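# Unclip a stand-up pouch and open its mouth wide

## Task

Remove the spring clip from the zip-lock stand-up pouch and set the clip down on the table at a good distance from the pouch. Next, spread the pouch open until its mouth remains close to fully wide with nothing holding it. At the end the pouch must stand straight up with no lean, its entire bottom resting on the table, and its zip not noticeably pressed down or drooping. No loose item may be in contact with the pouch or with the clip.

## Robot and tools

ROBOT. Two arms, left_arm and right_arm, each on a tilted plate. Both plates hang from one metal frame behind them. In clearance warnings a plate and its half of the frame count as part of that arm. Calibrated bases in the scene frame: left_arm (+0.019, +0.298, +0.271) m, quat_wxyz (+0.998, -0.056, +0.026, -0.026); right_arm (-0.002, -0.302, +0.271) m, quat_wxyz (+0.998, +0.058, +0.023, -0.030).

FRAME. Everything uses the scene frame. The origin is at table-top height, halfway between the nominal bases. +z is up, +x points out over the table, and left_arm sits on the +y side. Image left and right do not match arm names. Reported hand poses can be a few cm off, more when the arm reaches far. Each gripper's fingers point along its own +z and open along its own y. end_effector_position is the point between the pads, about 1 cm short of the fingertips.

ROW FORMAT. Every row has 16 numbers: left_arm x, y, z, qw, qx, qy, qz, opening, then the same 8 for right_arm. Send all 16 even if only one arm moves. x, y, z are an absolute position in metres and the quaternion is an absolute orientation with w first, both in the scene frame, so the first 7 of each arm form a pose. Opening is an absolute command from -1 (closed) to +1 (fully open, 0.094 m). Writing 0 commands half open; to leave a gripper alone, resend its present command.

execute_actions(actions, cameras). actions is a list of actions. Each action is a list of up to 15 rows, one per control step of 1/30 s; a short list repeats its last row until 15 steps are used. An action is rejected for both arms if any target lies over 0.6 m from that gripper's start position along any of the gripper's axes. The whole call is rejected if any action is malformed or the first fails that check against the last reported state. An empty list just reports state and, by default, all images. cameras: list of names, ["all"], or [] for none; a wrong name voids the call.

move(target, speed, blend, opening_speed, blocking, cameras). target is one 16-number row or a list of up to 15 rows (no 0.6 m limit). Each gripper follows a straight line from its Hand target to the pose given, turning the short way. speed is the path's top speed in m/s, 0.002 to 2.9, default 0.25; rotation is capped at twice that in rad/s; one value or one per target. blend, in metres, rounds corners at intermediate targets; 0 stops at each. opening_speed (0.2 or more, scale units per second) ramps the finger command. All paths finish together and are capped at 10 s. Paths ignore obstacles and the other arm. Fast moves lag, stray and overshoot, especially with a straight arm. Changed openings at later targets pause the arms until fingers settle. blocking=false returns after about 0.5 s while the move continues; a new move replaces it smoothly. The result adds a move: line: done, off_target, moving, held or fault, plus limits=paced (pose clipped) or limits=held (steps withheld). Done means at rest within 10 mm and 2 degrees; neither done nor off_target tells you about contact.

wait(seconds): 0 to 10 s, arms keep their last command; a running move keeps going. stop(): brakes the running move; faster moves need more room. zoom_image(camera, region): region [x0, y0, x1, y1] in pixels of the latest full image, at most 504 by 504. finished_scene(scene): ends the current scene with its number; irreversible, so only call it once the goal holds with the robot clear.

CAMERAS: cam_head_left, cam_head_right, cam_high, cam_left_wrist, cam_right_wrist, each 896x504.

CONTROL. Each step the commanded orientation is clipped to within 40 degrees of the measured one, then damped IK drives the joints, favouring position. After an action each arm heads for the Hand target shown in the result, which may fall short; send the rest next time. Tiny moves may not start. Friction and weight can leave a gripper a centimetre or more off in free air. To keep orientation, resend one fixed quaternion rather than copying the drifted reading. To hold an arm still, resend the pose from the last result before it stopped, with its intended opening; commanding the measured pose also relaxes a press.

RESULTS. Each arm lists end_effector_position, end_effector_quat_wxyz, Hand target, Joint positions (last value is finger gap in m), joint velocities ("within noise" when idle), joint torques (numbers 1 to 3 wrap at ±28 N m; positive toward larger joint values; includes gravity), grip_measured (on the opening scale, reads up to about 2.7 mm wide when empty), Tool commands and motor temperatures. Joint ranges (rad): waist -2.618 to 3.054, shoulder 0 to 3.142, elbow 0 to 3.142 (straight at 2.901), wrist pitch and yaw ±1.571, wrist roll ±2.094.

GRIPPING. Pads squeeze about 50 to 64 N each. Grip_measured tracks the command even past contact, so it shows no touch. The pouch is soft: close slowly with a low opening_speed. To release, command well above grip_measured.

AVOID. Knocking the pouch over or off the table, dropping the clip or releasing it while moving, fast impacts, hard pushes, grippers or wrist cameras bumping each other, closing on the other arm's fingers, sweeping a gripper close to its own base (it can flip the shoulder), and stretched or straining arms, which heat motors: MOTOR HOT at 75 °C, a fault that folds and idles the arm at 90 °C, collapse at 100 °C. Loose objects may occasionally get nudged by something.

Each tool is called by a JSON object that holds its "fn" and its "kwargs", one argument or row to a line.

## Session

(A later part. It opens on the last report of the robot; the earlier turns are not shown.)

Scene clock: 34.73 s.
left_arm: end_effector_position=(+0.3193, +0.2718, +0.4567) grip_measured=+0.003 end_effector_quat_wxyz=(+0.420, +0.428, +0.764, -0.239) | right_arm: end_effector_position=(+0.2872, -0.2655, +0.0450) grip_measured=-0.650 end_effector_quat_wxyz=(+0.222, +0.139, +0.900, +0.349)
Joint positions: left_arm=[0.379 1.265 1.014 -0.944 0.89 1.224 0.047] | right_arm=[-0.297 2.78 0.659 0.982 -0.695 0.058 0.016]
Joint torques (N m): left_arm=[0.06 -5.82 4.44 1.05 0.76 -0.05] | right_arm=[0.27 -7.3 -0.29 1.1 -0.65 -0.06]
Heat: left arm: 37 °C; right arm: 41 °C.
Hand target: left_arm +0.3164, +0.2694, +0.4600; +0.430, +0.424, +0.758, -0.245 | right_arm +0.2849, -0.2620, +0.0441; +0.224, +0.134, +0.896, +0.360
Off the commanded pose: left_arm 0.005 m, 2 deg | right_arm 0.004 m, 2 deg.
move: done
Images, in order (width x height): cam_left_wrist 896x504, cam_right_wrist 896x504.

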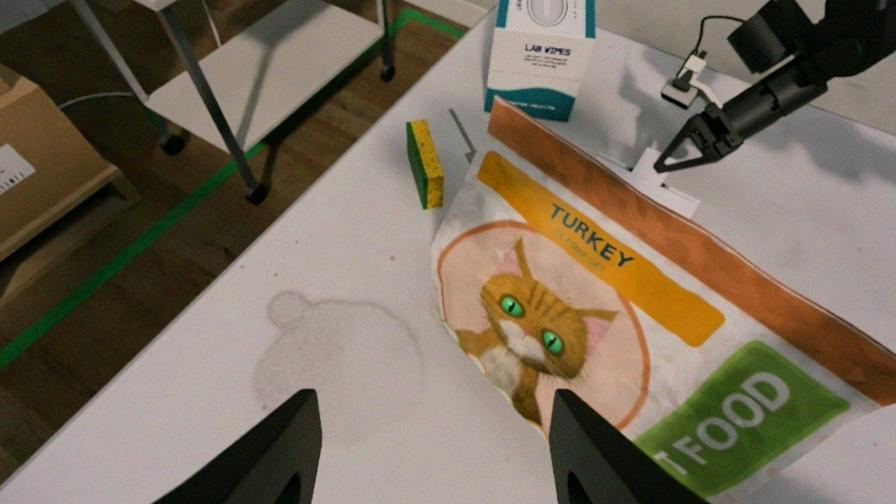

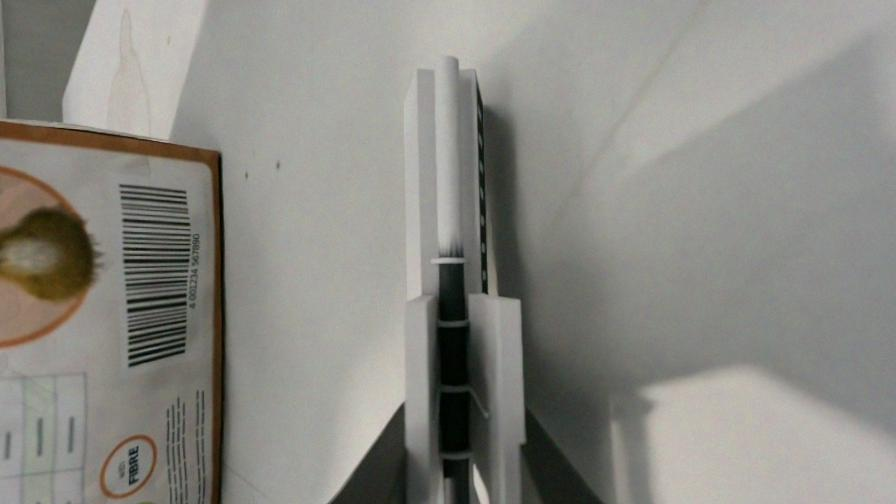

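{"fn": "move", "kwargs": {
  "target": [0.3163,0.2694,0.46,0.430,0.424,0.758,-0.245,0.0,0.285,-0.262,0.037,0.2244,0.1340,0.8956,0.3600,-1.0],
  "speed": 0.02,
  "cameras": ["cam_head_right","cam_right_wrist"]
}}

{"fn": "zoom_image", "kwargs": {
  "camera": "cam_head_right",
  "region": [600, 170, 760, 290]
}}

Scene clock: 35.97 s.
left_arm: end_effector_position=(+0.3193, +0.2718, +0.4567) grip_measured=+0.003 end_effector_quat_wxyz=(+0.420, +0.428, +0.764, -0.239) | right_arm: end_effector_position=(+0.2898, -0.2647, +0.0413) grip_measured=-0.650 end_effector_quat_wxyz=(+0.228, +0.134, +0.897, +0.354)
Joint positions: left_arm=[0.379 1.265 1.014 -0.944 0.89 1.224 0.047] | right_arm=[-0.301 2.807 0.679 0.998 -0.711 0.052 0.016]
Joint torques (N m): left_arm=[0.1 -5.81 4.45 1.05 0.76 -0.05] | right_arm=[0.29 -7.13 -0.23 1.02 -0.53 -0.04]
Heat: left arm: 37 °C; right arm: 41 °C.
Hand target: left_arm +0.3164, +0.2694, +0.4600; +0.430, +0.424, +0.758, -0.245 | right_arm +0.2849, -0.2619, +0.0372; +0.224, +0.134, +0.896, +0.360
Off the commanded pose: left_arm 0.005 m, 2 deg | right_arm 0.007 m, 1 deg.
move: done
Images, in order (width x height): cam_head_right 896x504, cam_right_wrist 896x504.

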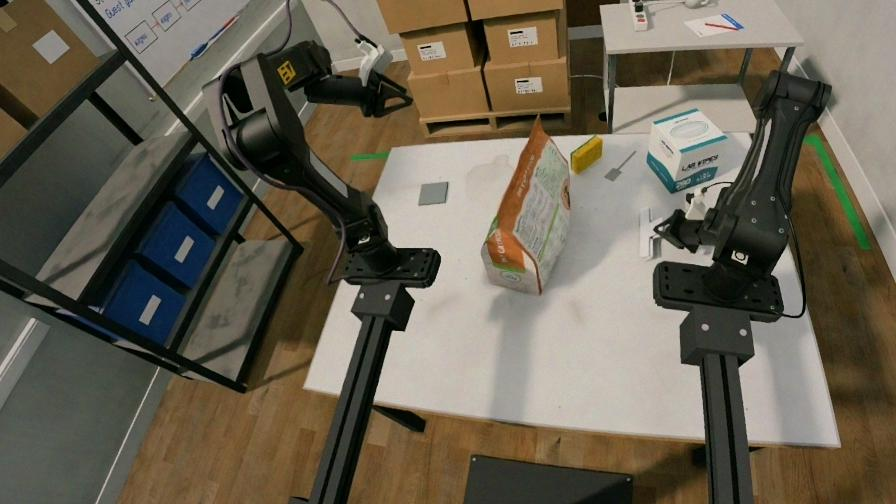

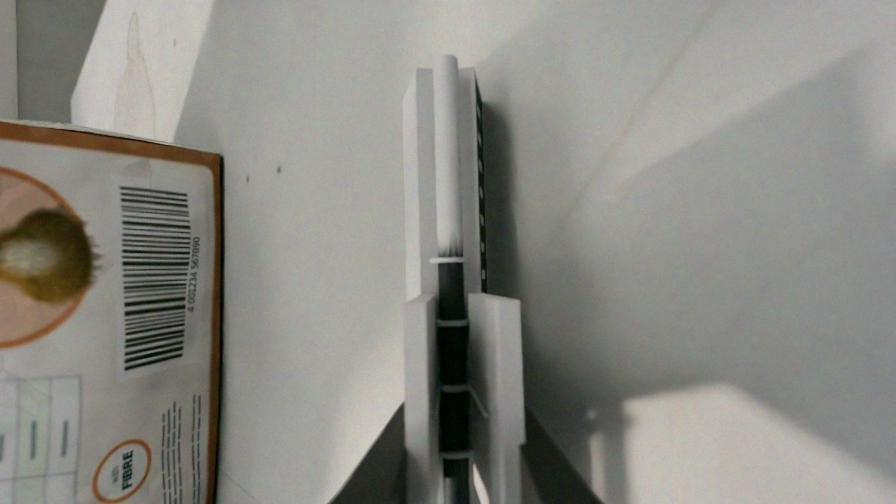

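Scaled by 3.150 from the camera's 896x504 image, which has a finer 1280x720 frame.

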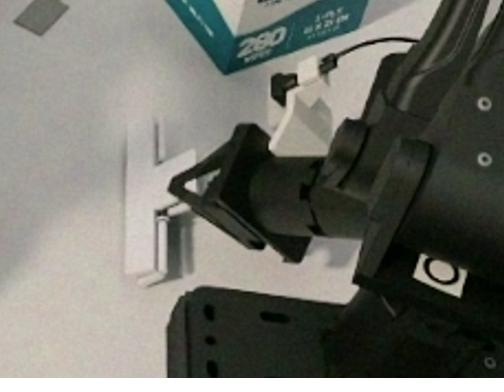

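{"fn": "move", "kwargs": {
  "target": [0.3163,0.2694,0.46,0.430,0.424,0.758,-0.245,0.0,0.2875,-0.2635,0.0395,0.2244,0.1340,0.8956,0.3600,-0.28],
  "speed": 0.05,
  "opening_speed": 0.3,
  "cameras": ["cam_right_wrist"]
}}

Scene clock: 38.83 s.
left_arm: end_effector_position=(+0.3193, +0.2718, +0.4567) grip_measured=+0.003 end_effector_quat_wxyz=(+0.420, +0.428, +0.764, -0.239) | right_arm: end_effector_position=(+0.2890, -0.2644, +0.0410) grip_measured=-0.282 end_effector_quat_wxyz=(+0.226, +0.134, +0.897, +0.354)
Joint positions: left_arm=[0.379 1.265 1.014 -0.944 0.89 1.224 0.047] | right_arm=[-0.301 2.807 0.68 0.993 -0.711 0.051 0.034]
Joint torques (N m): left_arm=[0.12 -5.82 4.45 1.05 0.76 -0.05] | right_arm=[0.24 -8.4 -0.17 0.87 -0.53 -0.05]
Heat: left arm: 37 °C; right arm: 41 °C.
Hand target: left_arm +0.3164, +0.2694, +0.4600; +0.430, +0.424, +0.758, -0.245 | right_arm +0.2876, -0.2635, +0.0396; +0.225, +0.134, +0.896, +0.360
Off the commanded pose: left_arm 0.005 m, 2 deg | right_arm 0.002 m, 1 deg.
move: done
Images, in order (width x height): cam_right_wrist 896x504.

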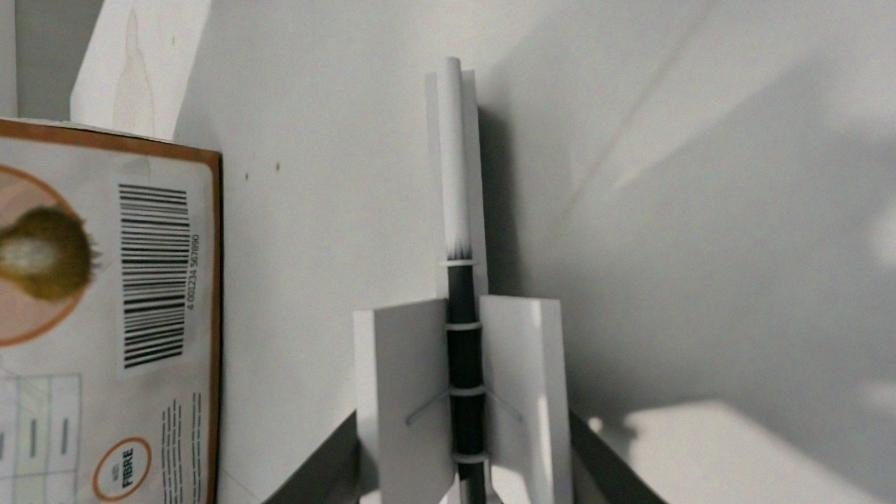

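Now open fully and retreat.

{"fn": "move", "kwargs": {
  "target": [
    [0.3163,0.2694,0.46,0.430,0.424,0.758,-0.245,0.0,0.2875,-0.2635,0.0405,0.2244,0.1340,0.8956,0.3600,0.75],
    [0.3163,0.2694,0.46,0.430,0.424,0.758,-0.245,0.0,0.2515,-0.3058,0.0875,0.2244,0.1340,0.8956,0.3600,0.75]
  ],
  "speed": [0.05,0.05],
  "opening_speed": 0.4,
  "cameras": ["cam_right_wrist","cam_head_right"]
}}

{"fn": "zoom_image", "kwargs": {
  "camera": "cam_head_right",
  "region": [600, 170, 760, 290]
}}

Scene clock: 44.27 s.
left_arm: end_effector_position=(+0.3193, +0.2718, +0.4567) grip_measured=+0.003 end_effector_quat_wxyz=(+0.420, +0.428, +0.764, -0.239) | right_arm: end_effector_position=(+0.2477, -0.3051, +0.0793) grip_measured=+0.748 end_effector_quat_wxyz=(+0.214, +0.139, +0.900, +0.353)
Joint positions: left_arm=[0.379 1.265 1.014 -0.944 0.89 1.224 0.047] | right_arm=[-0.539 2.575 0.543 0.663 -0.773 -0.258 0.082]
Joint torques (N m): left_arm=[0.08 -5.81 4.45 1.05 0.75 -0.06] | right_arm=[0.1 -10.7 -1.29 0.35 -0.7 -0.07]
Heat: left arm: 37 °C; right arm: 41 °C.
Hand target: left_arm +0.3164, +0.2694, +0.4600; +0.430, +0.424, +0.758, -0.245 | right_arm +0.2515, -0.3058, +0.0872; +0.225, +0.134, +0.896, +0.360
Off the commanded pose: left_arm 0.005 m, 2 deg | right_arm 0.009 m, 2 deg.
move: done
Images, in order (width x height): cam_head_right 896x504, cam_right_wrist 896x504.

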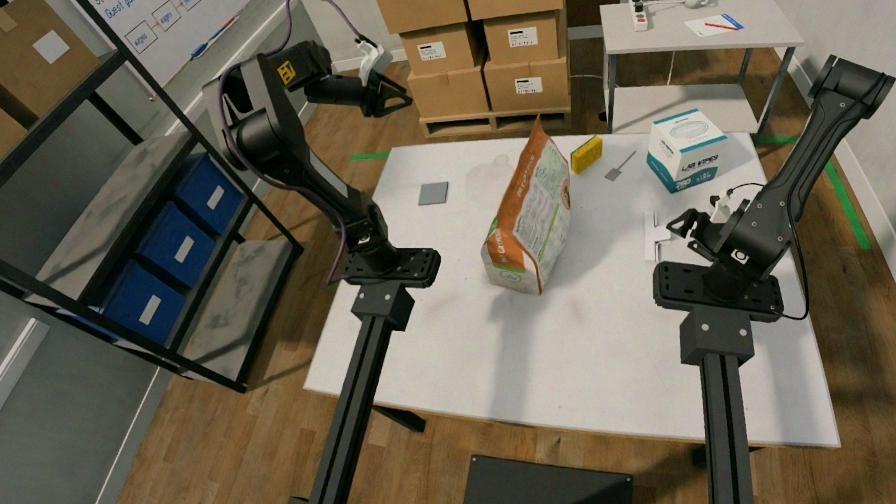

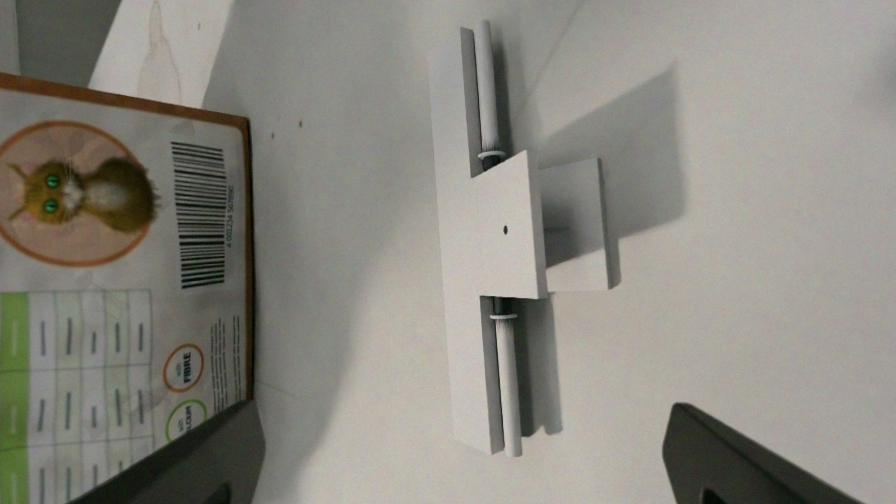

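Scaled by 3.150 from the camera's 896x504 image, which has a finer 1280x720 frame.

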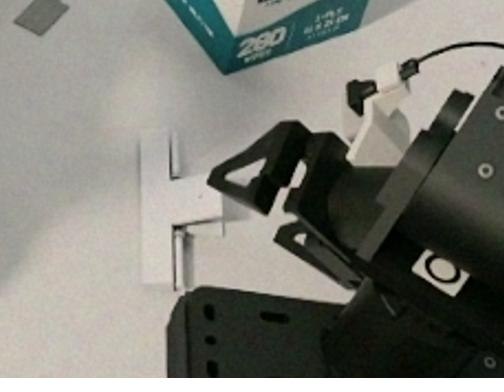

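{"fn": "move", "kwargs": {
  "target": [
    [0.3163,0.2694,0.46,0.430,0.424,0.758,-0.245,0.0,0.24,-0.25,0.25,0.2244,0.1340,0.8956,0.3600,-0.6],
    [0.3163,0.2694,0.46,0.430,0.424,0.758,-0.245,0.0,0.245,0.03,0.40,0.2574,0.1010,0.9606,-0.0271,-0.6]
  ],
  "speed": [0.25,0.3],
  "blend": [0.08,0],
  "cameras": ["cam_right_wrist","cam_left_wrist"]
}}

{"fn": "zoom_image", "kwargs": {
  "camera": "cam_right_wrist",
  "region": [300, 0, 620, 504]
}}

{"fn": "zoom_image", "kwargs": {
  "camera": "cam_left_wrist",
  "region": [470, 80, 896, 420]
}}

Scene clock: 47.73 s.
left_arm: end_effector_position=(+0.3193, +0.2718, +0.4568) grip_measured=+0.003 end_effector_quat_wxyz=(+0.420, +0.428, +0.764, -0.239) | right_arm: end_effector_position=(+0.2402, +0.0299, +0.4004) grip_measured=-0.598 end_effector_quat_wxyz=(+0.248, +0.099, +0.964, -0.017)
Joint positions: left_arm=[0.379 1.265 1.014 -0.944 0.891 1.224 0.047] | right_arm=[1.258 2.101 1.755 -1.205 0.573 1.37 0.019]
Joint torques (N m): left_arm=[0.06 -5.79 4.45 1.05 0.76 -0.05] | right_arm=[0.62 -9.96 8.83 0.28 0.5 0.07]
Heat: left arm: 37 °C; right arm: 41 °C.
Hand target: left_arm +0.3164, +0.2694, +0.4600; +0.430, +0.424, +0.758, -0.245 | right_arm +0.2450, +0.0300, +0.4001; +0.258, +0.101, +0.961, -0.026
Off the commanded pose: left_arm 0.005 m, 2 deg | right_arm 0.005 m, 2 deg.
move: done
Images, in order (width x height): cam_left_wrist 896x504, cam_right_wrist 896x504.

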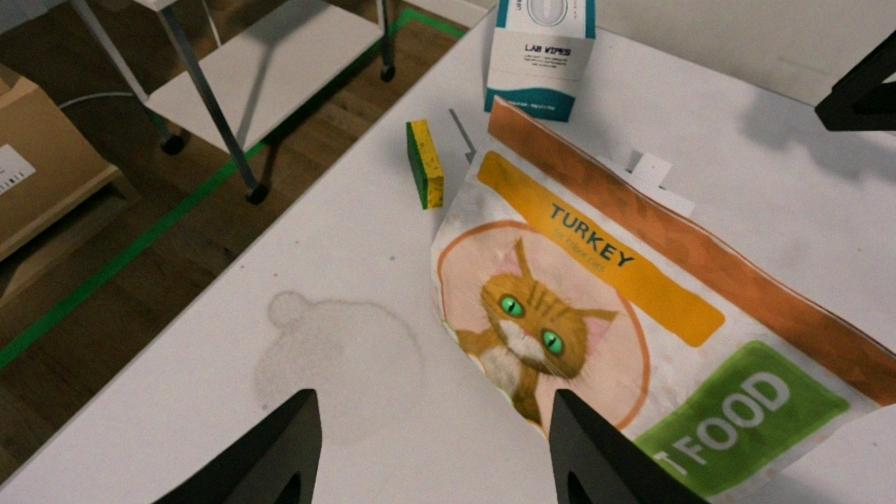

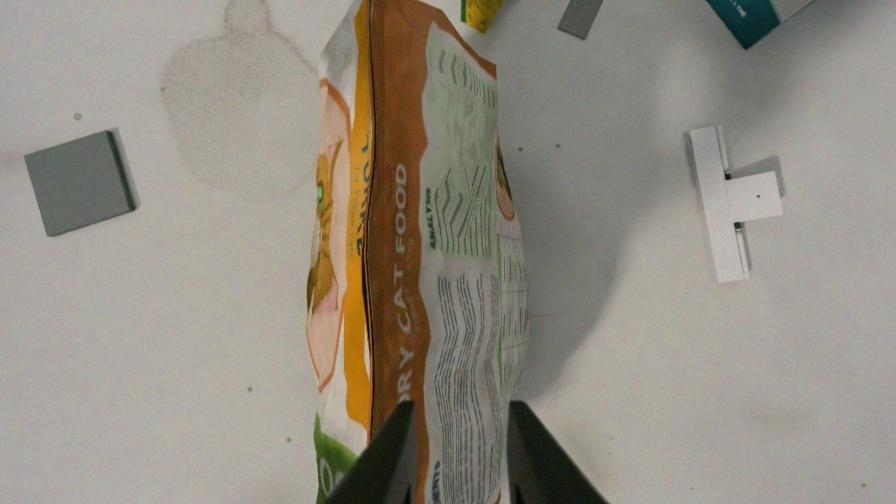

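Scaled by 1.000.

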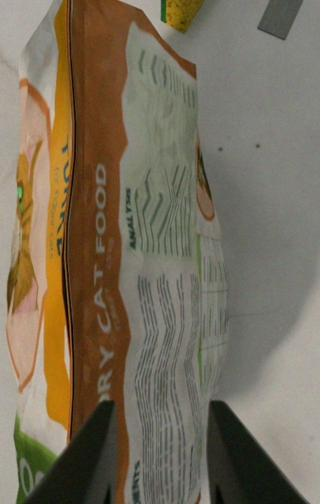

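Scaled by 1.183 from the camera's 896x504 image, which has a finer 1280x720 frame.

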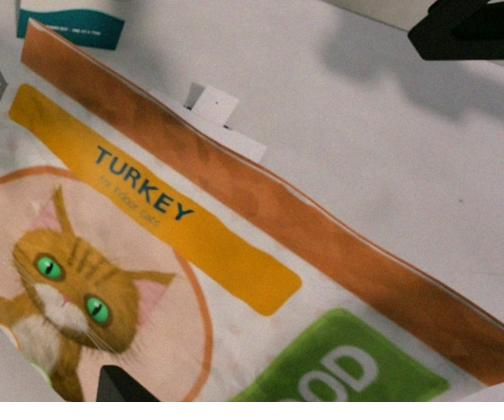

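{"fn": "zoom_image", "kwargs": {
  "camera": "cam_right_wrist",
  "region": [320, 0, 440, 210]
}}

{"fn": "zoom_image", "kwargs": {
  "camera": "cam_right_wrist",
  "region": [320, 200, 440, 410]
}}

Scaled by 2.400 from the camera's 896x504 image, which has a finer 1280x720 frame.

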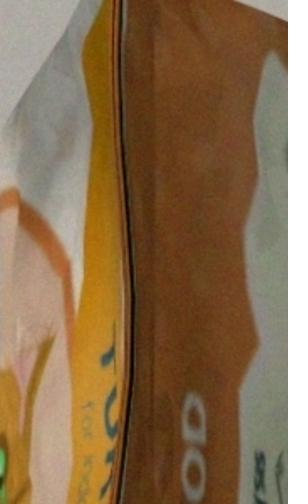

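Scaled by 2.400 from the camera's 896x504 image, which has a finer 1280x720 frame.

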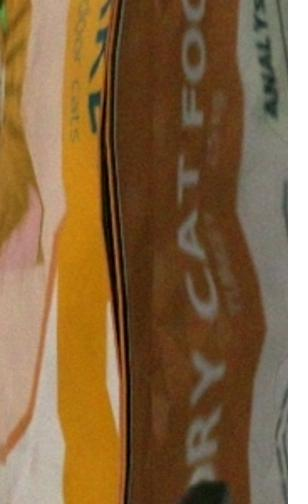

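{"fn": "move", "kwargs": {
  "target": [0.3163,0.2694,0.46,0.430,0.424,0.758,-0.245,0.0,0.2545,0.0508,0.340,0.2574,0.1010,0.9606,-0.0271,-0.6],
  "speed": 0.12,
  "cameras": ["cam_right_wrist","cam_left_wrist"]
}}

{"fn": "zoom_image", "kwargs": {
  "camera": "cam_right_wrist",
  "region": [330, 250, 580, 504]
}}

Scene clock: 52.33 s.
left_arm: end_effector_position=(+0.3193, +0.2718, +0.4568) grip_measured=+0.003 end_effector_quat_wxyz=(+0.420, +0.428, +0.764, -0.239) | right_arm: end_effector_position=(+0.2502, +0.0536, +0.3460) grip_measured=-0.598 end_effector_quat_wxyz=(+0.248, +0.103, +0.963, -0.016)
Joint positions: left_arm=[0.379 1.265 1.014 -0.944 0.891 1.224 0.047] | right_arm=[1.246 2.225 1.725 -1.043 0.574 1.364 0.019]
Joint torques (N m): left_arm=[0.06 -5.82 4.45 1.05 0.76 -0.05] | right_arm=[0.51 -11.6 6.12 0.52 0.49 -0.03]
Motor temperatures (°C): left_arm=[25 35 37 29 25 25 27] | right_arm=[25 42 34 29 24 24 23]
Heat: left arm: 37 °C; right arm: 42 °C.
Hand target: left_arm +0.3164, +0.2694, +0.4600; +0.430, +0.424, +0.758, -0.245 | right_arm +0.2543, +0.0507, +0.3400; +0.257, +0.101, +0.961, -0.027
Off the commanded pose: left_arm 0.005 m, 2 deg | right_arm 0.008 m, 2 deg.
move: done
Images, in order (width x height): cam_left_wrist 896x504, cam_right_wrist 896x504.

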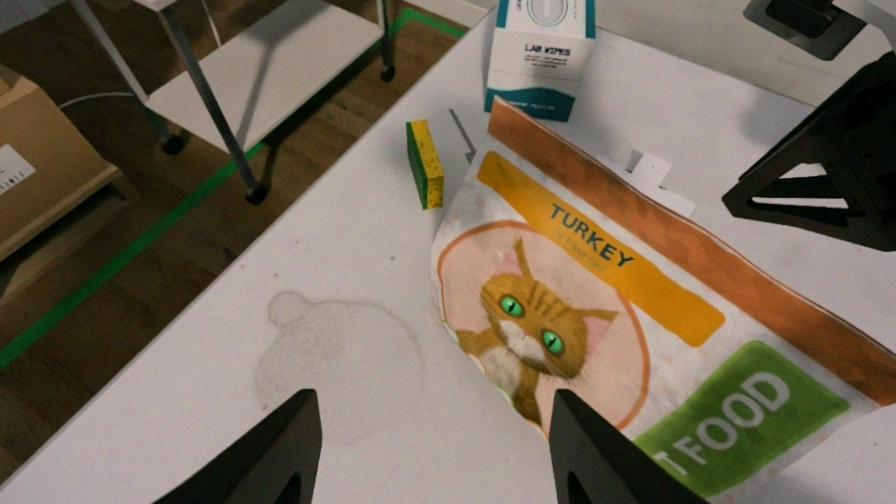

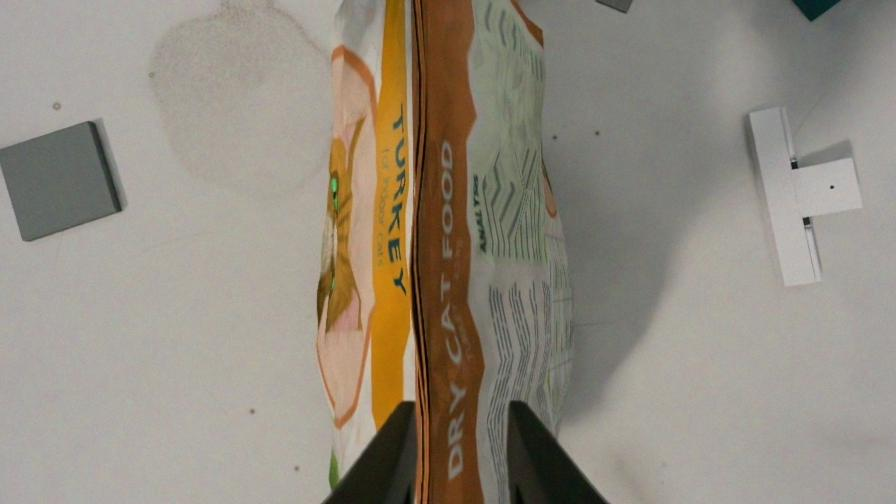

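Scaled by 1.984 from the camera's 896x504 image, which has a finer 1280x720 frame.

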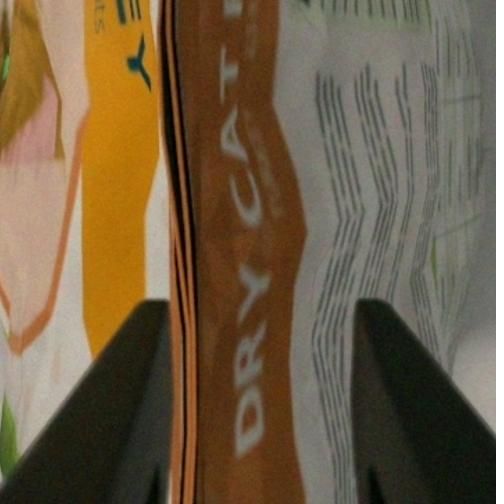

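{"fn": "zoom_image", "kwargs": {
  "camera": "cam_right_wrist",
  "region": [385, 250, 455, 340]
}}

{"fn": "zoom_image", "kwargs": {
  "camera": "cam_right_wrist",
  "region": [385, 340, 455, 430]
}}

Scaled by 5.600 from the camera's 896x504 image, which has a finer 1280x720 frame.

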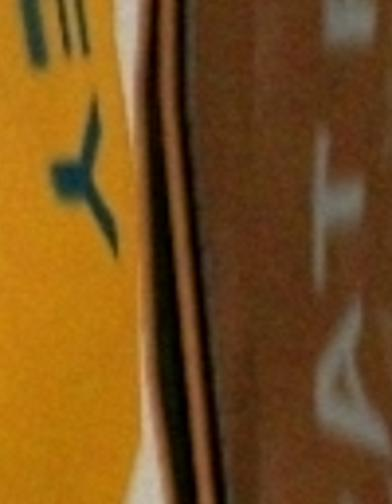

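Scaled by 5.600 from the camera's 896x504 image, which has a finer 1280x720 frame.

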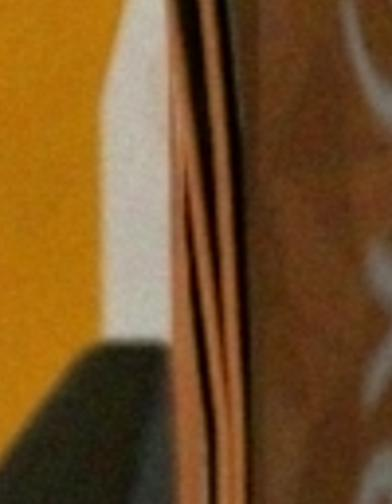

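{"fn": "zoom_image", "kwargs": {
  "camera": "cam_left_wrist",
  "region": [640, 190, 780, 280]
}}

{"fn": "zoom_image", "kwargs": {
  "camera": "cam_left_wrist",
  "region": [760, 250, 896, 410]
}}

Scaled by 3.600 from the camera's 896x504 image, which has a finer 1280x720 frame.

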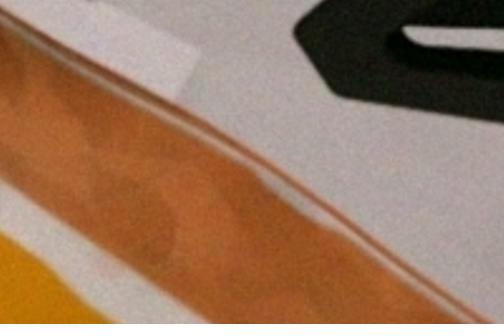

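Scaled by 3.150 from the camera's 896x504 image, which has a finer 1280x720 frame.

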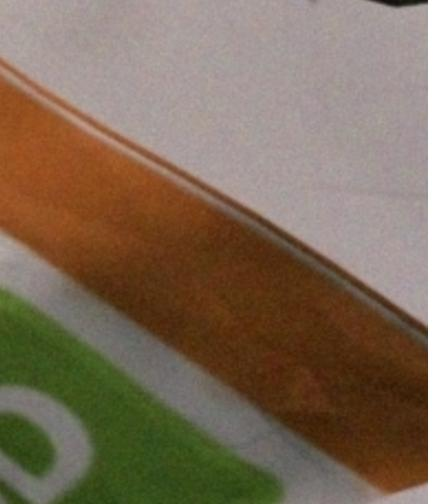

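{"fn": "move", "kwargs": {
  "target": [0.3163,0.2694,0.46,0.430,0.424,0.758,-0.245,0.0,0.2585,0.0502,0.311,0.2574,0.1010,0.9606,-0.0271,-0.6],
  "speed": 0.08,
  "cameras": ["cam_right_wrist","cam_left_wrist"]
}}

{"fn": "zoom_image", "kwargs": {
  "camera": "cam_right_wrist",
  "region": [370, 320, 470, 450]
}}

{"fn": "zoom_image", "kwargs": {
  "camera": "cam_left_wrist",
  "region": [640, 150, 820, 290]
}}

Scene clock: 56.53 s.
left_arm: end_effector_position=(+0.3193, +0.2718, +0.4568) grip_measured=+0.003 end_effector_quat_wxyz=(+0.420, +0.428, +0.764, -0.239) | right_arm: end_effector_position=(+0.2553, +0.0543, +0.3203) grip_measured=-0.598 end_effector_quat_wxyz=(+0.250, +0.105, +0.963, -0.012)
Joint positions: left_arm=[0.379 1.265 1.014 -0.944 0.891 1.224 0.047] | right_arm=[1.231 2.247 1.656 -0.934 0.574 1.346 0.019]
Joint torques (N m): left_arm=[0.06 -5.85 4.44 1.05 0.74 -0.04] | right_arm=[0.51 -11.25 5.83 0.58 0.48 -0.02]
Heat: left arm: 37 °C; right arm: 44 °C.
Hand target: left_arm +0.3164, +0.2694, +0.4600; +0.430, +0.424, +0.758, -0.245 | right_arm +0.2584, +0.0501, +0.3112; +0.257, +0.101, +0.961, -0.027
Off the commanded pose: left_arm 0.005 m, 2 deg | right_arm 0.011 m, 2 deg.
move: off_target (right_arm)
Images, in order (width x height): cam_left_wrist 896x504, cam_right_wrist 896x504.

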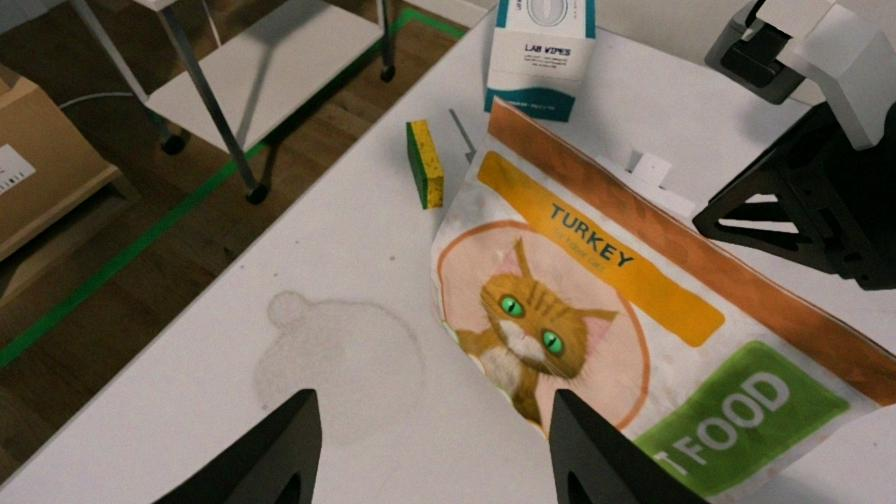

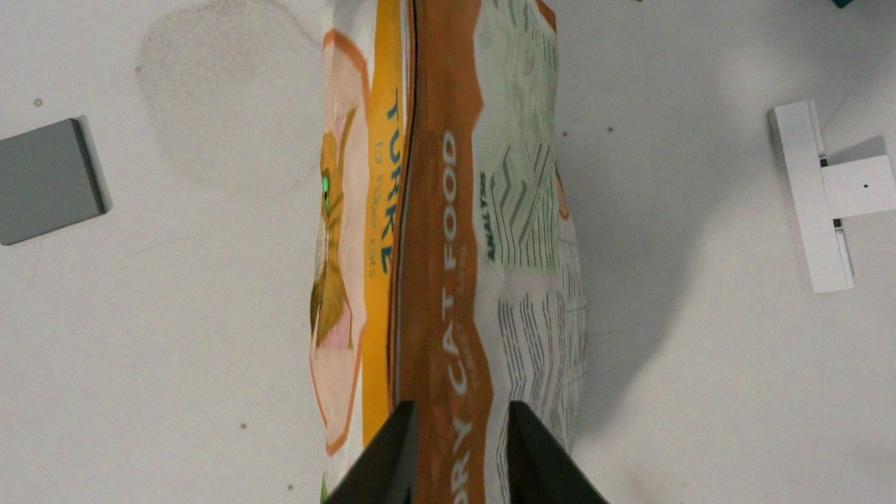

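Scaled by 3.877 from the camera's 896x504 image, which has a finer 1280x720 frame.

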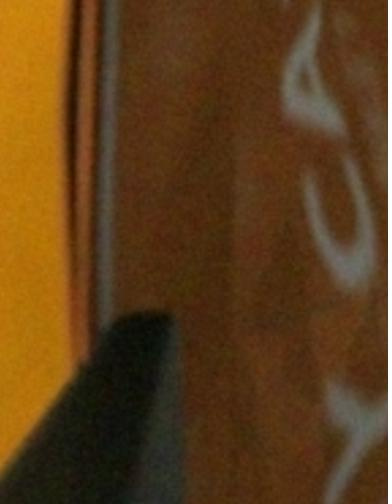

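Scaled by 2.800 from the camera's 896x504 image, which has a finer 1280x720 frame.

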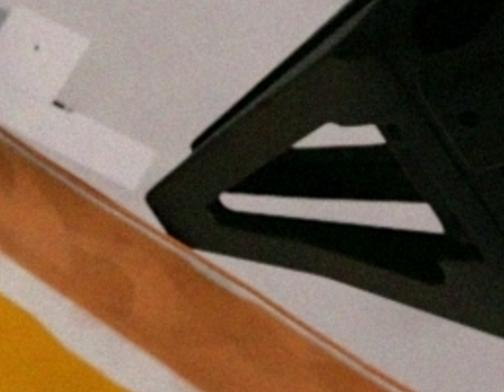

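{"fn": "move", "kwargs": {
  "target": [0.3163,0.2694,0.46,0.430,0.424,0.758,-0.245,0.0,0.2610,0.0635,0.3150,0.2574,0.1010,0.9606,-0.0271,-0.6],
  "speed": 0.08,
  "cameras": ["cam_right_wrist"]
}}

{"fn": "zoom_image", "kwargs": {
  "camera": "cam_right_wrist",
  "region": [400, 250, 500, 380]
}}

{"fn": "zoom_image", "kwargs": {
  "camera": "cam_right_wrist",
  "region": [400, 370, 500, 500]
}}

{"fn": "zoom_image", "kwargs": {
  "camera": "cam_right_wrist",
  "region": [380, 100, 480, 230]
}}

Scene clock: 58.67 s.
left_arm: end_effector_position=(+0.3193, +0.2718, +0.4568) grip_measured=+0.003 end_effector_quat_wxyz=(+0.420, +0.428, +0.764, -0.239) | right_arm: end_effector_position=(+0.2586, +0.0625, +0.3181) grip_measured=-0.598 end_effector_quat_wxyz=(+0.249, +0.103, +0.963, -0.016)
Joint positions: left_arm=[0.379 1.265 1.014 -0.944 0.891 1.224 0.047] | right_arm=[1.231 2.291 1.718 -0.961 0.574 1.345 0.019]
Joint torques (N m): left_arm=[0.06 -5.82 4.44 1.05 0.74 -0.06] | right_arm=[1.06 -11.28 8.62 0.34 0.48 0.05]
Heat: left arm: 37 °C; right arm: 44 °C.
Hand target: left_arm +0.3164, +0.2694, +0.4600; +0.430, +0.424, +0.758, -0.245 | right_arm +0.2610, +0.0634, +0.3150; +0.257, +0.101, +0.961, -0.026
Off the commanded pose: left_arm 0.005 m, 2 deg | right_arm 0.004 m, 2 deg.
move: done
Images, in order (width x height): cam_right_wrist 896x504.

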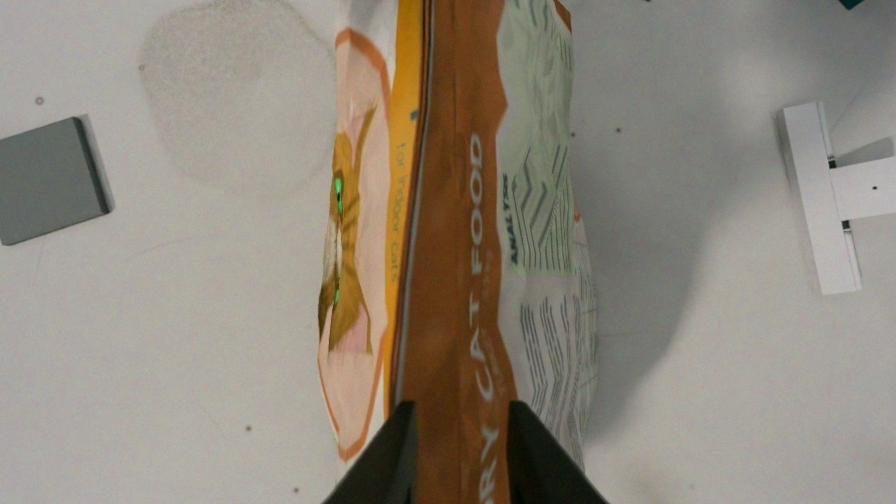

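Scaled by 3.877 from the camera's 896x504 image, which has a finer 1280x720 frame.

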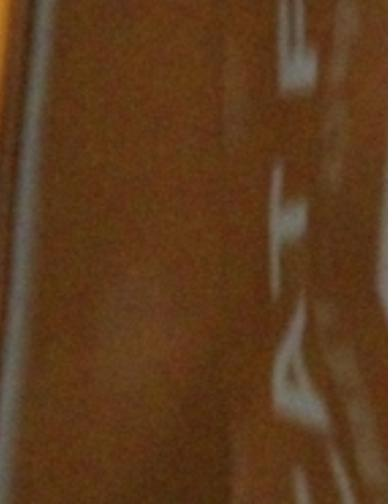

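Scaled by 3.877 from the camera's 896x504 image, which has a finer 1280x720 frame.

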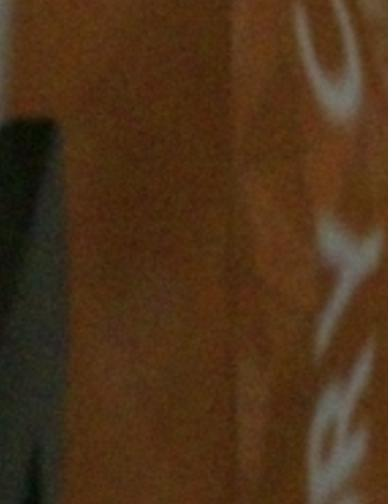

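Scaled by 3.877 from the camera's 896x504 image, which has a finer 1280x720 frame.

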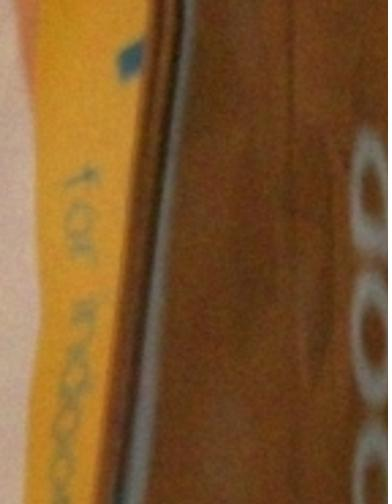

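{"fn": "move", "kwargs": {
  "target": [
    [0.3163,0.2694,0.46,0.430,0.424,0.758,-0.245,0.0,0.2590,0.0535,0.3150,0.2574,0.1010,0.9606,-0.0271,-0.6],
    [0.3163,0.2694,0.46,0.430,0.424,0.758,-0.245,0.0,0.2600,0.0560,0.345,0.2574,0.1010,0.9606,-0.0271,-0.6]
  ],
  "speed": 0.08,
  "cameras": ["cam_right_wrist","cam_left_wrist"]
}}

{"fn": "zoom_image", "kwargs": {
  "camera": "cam_right_wrist",
  "region": [390, 200, 470, 310]
}}

{"fn": "zoom_image", "kwargs": {
  "camera": "cam_right_wrist",
  "region": [390, 300, 470, 410]
}}

Scene clock: 60.40 s.
left_arm: end_effector_position=(+0.3193, +0.2718, +0.4568) grip_measured=+0.003 end_effector_quat_wxyz=(+0.420, +0.428, +0.764, -0.239) | right_arm: end_effector_position=(+0.2556, +0.0534, +0.3256) grip_measured=-0.598 end_effector_quat_wxyz=(+0.242, +0.095, +0.965, -0.040)
Joint positions: left_arm=[0.379 1.265 1.014 -0.944 0.891 1.224 0.047] | right_arm=[1.231 2.291 1.753 -1.048 0.576 1.347 0.019]
Joint torques (N m): left_arm=[0.08 -5.85 4.4 1.05 0.75 -0.04] | right_arm=[1.18 -15.82 8.44 0.19 0.47 0.07]
Heat: left arm: 37 °C; right arm: 45 °C.
Hand target: left_arm +0.3164, +0.2694, +0.4600; +0.430, +0.424, +0.758, -0.245 | right_arm +0.2599, +0.0557, +0.3447; +0.257, +0.101, +0.961, -0.027
Off the commanded pose: left_arm 0.005 m, 2 deg | right_arm 0.020 m, 2 deg.
move: off_target (right_arm)
Images, in order (width x height): cam_left_wrist 896x504, cam_right_wrist 896x504.

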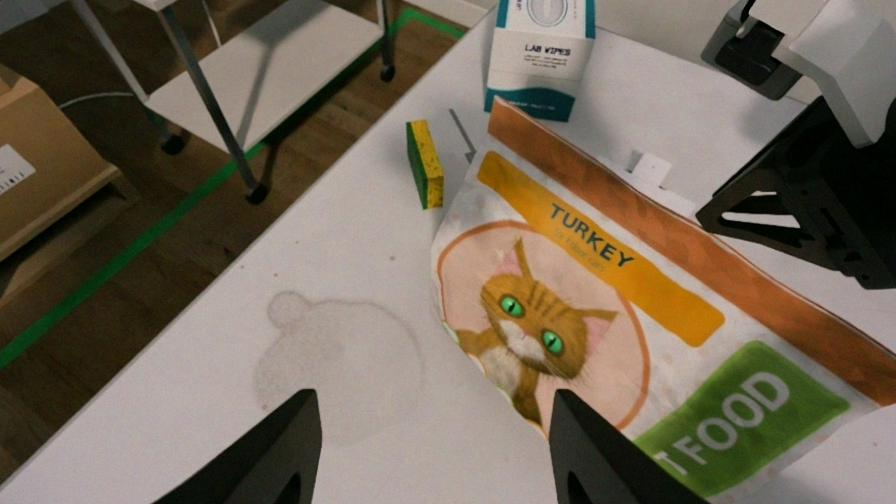

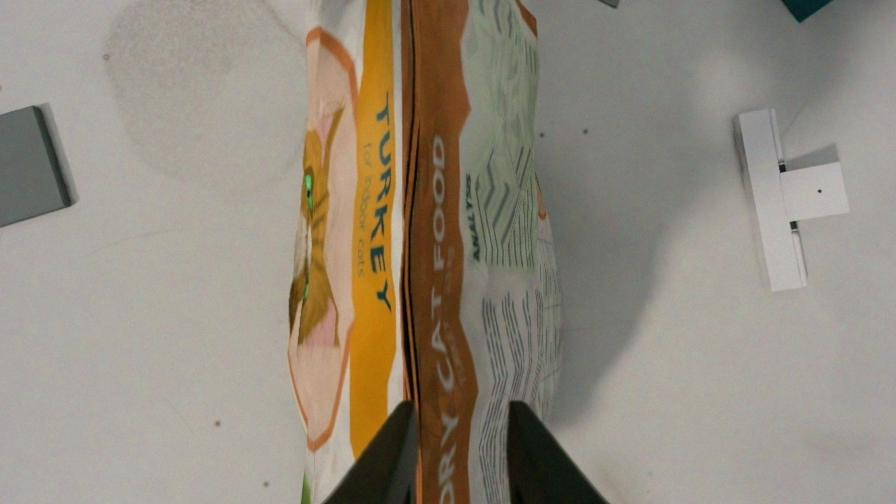

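Scaled by 4.582 from the camera's 896x504 image, which has a finer 1280x720 frame.

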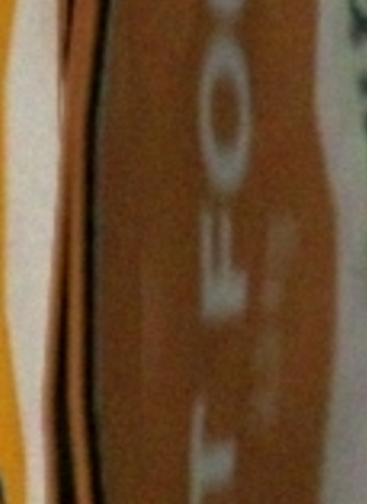

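Scaled by 4.582 from the camera's 896x504 image, which has a finer 1280x720 frame.

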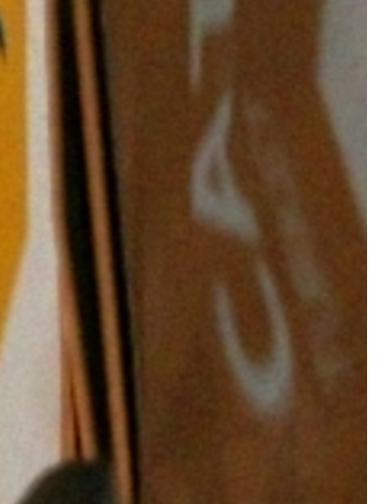

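{"fn": "move", "kwargs": {
  "target": [0.3163,0.2694,0.46,0.430,0.424,0.758,-0.245,0.0,0.2600,0.0800,0.352,0.2574,0.1010,0.9606,-0.0271,-0.6],
  "speed": 0.1,
  "cameras": ["cam_right_wrist"]
}}

{"fn": "zoom_image", "kwargs": {
  "camera": "cam_right_wrist",
  "region": [400, 200, 500, 330]
}}

{"fn": "zoom_image", "kwargs": {
  "camera": "cam_right_wrist",
  "region": [420, 320, 520, 450]
}}

Scene clock: 63.93 s.
left_arm: end_effector_position=(+0.3193, +0.2718, +0.4568) grip_measured=+0.003 end_effector_quat_wxyz=(+0.420, +0.428, +0.764, -0.239) | right_arm: end_effector_position=(+0.2591, +0.0779, +0.3537) grip_measured=-0.598 end_effector_quat_wxyz=(+0.249, +0.103, +0.963, -0.018)
Joint positions: left_arm=[0.379 1.265 1.014 -0.944 0.891 1.224 0.047] | right_arm=[1.25 2.337 1.936 -1.15 0.576 1.371 0.019]
Joint torques (N m): left_arm=[0.06 -5.82 4.42 1.04 0.76 -0.04] | right_arm=[1.39 -11.96 8.99 0.26 0.47 0.06]
Heat: left arm: 37 °C; right arm: 46 °C.
Hand target: left_arm +0.3164, +0.2694, +0.4600; +0.430, +0.424, +0.758, -0.245 | right_arm +0.2600, +0.0799, +0.3520; +0.258, +0.101, +0.961, -0.026
Off the commanded pose: left_arm 0.005 m, 2 deg | right_arm 0.003 m, 1 deg.
move: done
Images, in order (width x height): cam_right_wrist 896x504.

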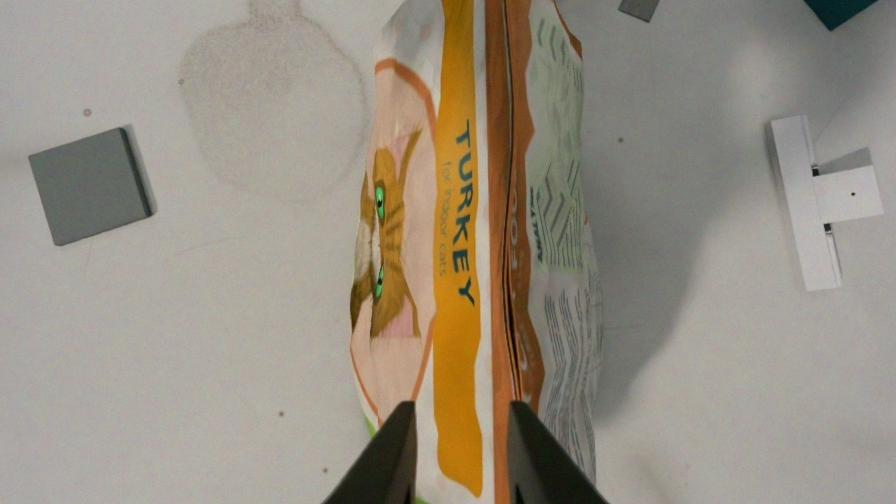

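Scaled by 3.877 from the camera's 896x504 image, which has a finer 1280x720 frame.

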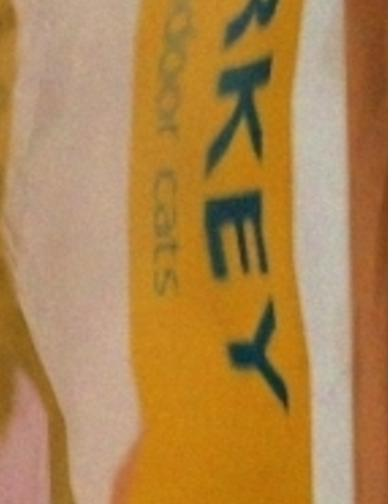

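Scaled by 3.877 from the camera's 896x504 image, which has a finer 1280x720 frame.

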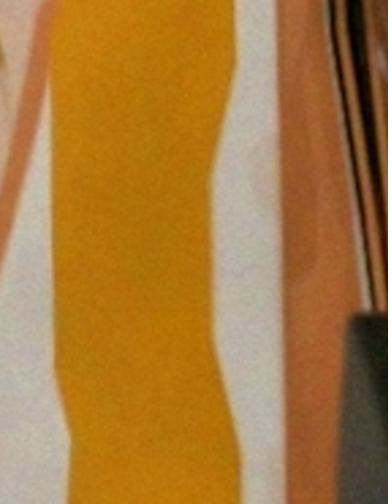

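{"fn": "zoom_image", "kwargs": {
  "camera": "cam_right_wrist",
  "region": [475, 230, 545, 320]
}}

{"fn": "zoom_image", "kwargs": {
  "camera": "cam_right_wrist",
  "region": [485, 310, 555, 400]
}}

{"fn": "zoom_image", "kwargs": {
  "camera": "cam_right_wrist",
  "region": [465, 60, 535, 150]
}}

Scaled by 5.600 from the camera's 896x504 image, which has a finer 1280x720 frame.

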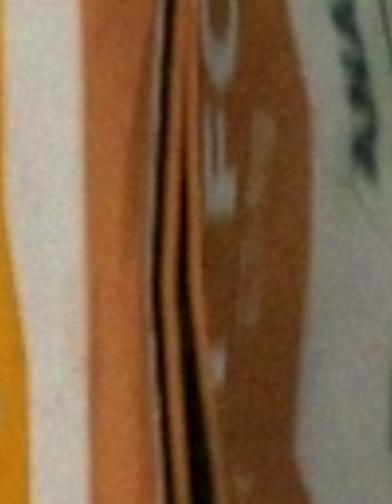

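Scaled by 5.600 from the camera's 896x504 image, which has a finer 1280x720 frame.

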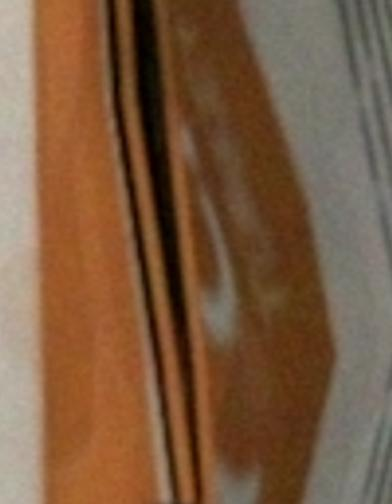

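Scaled by 5.600 from the camera's 896x504 image, which has a finer 1280x720 frame.

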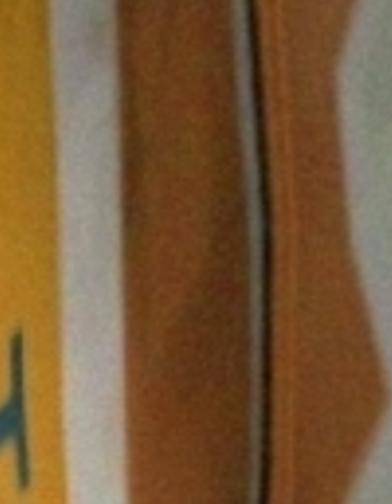

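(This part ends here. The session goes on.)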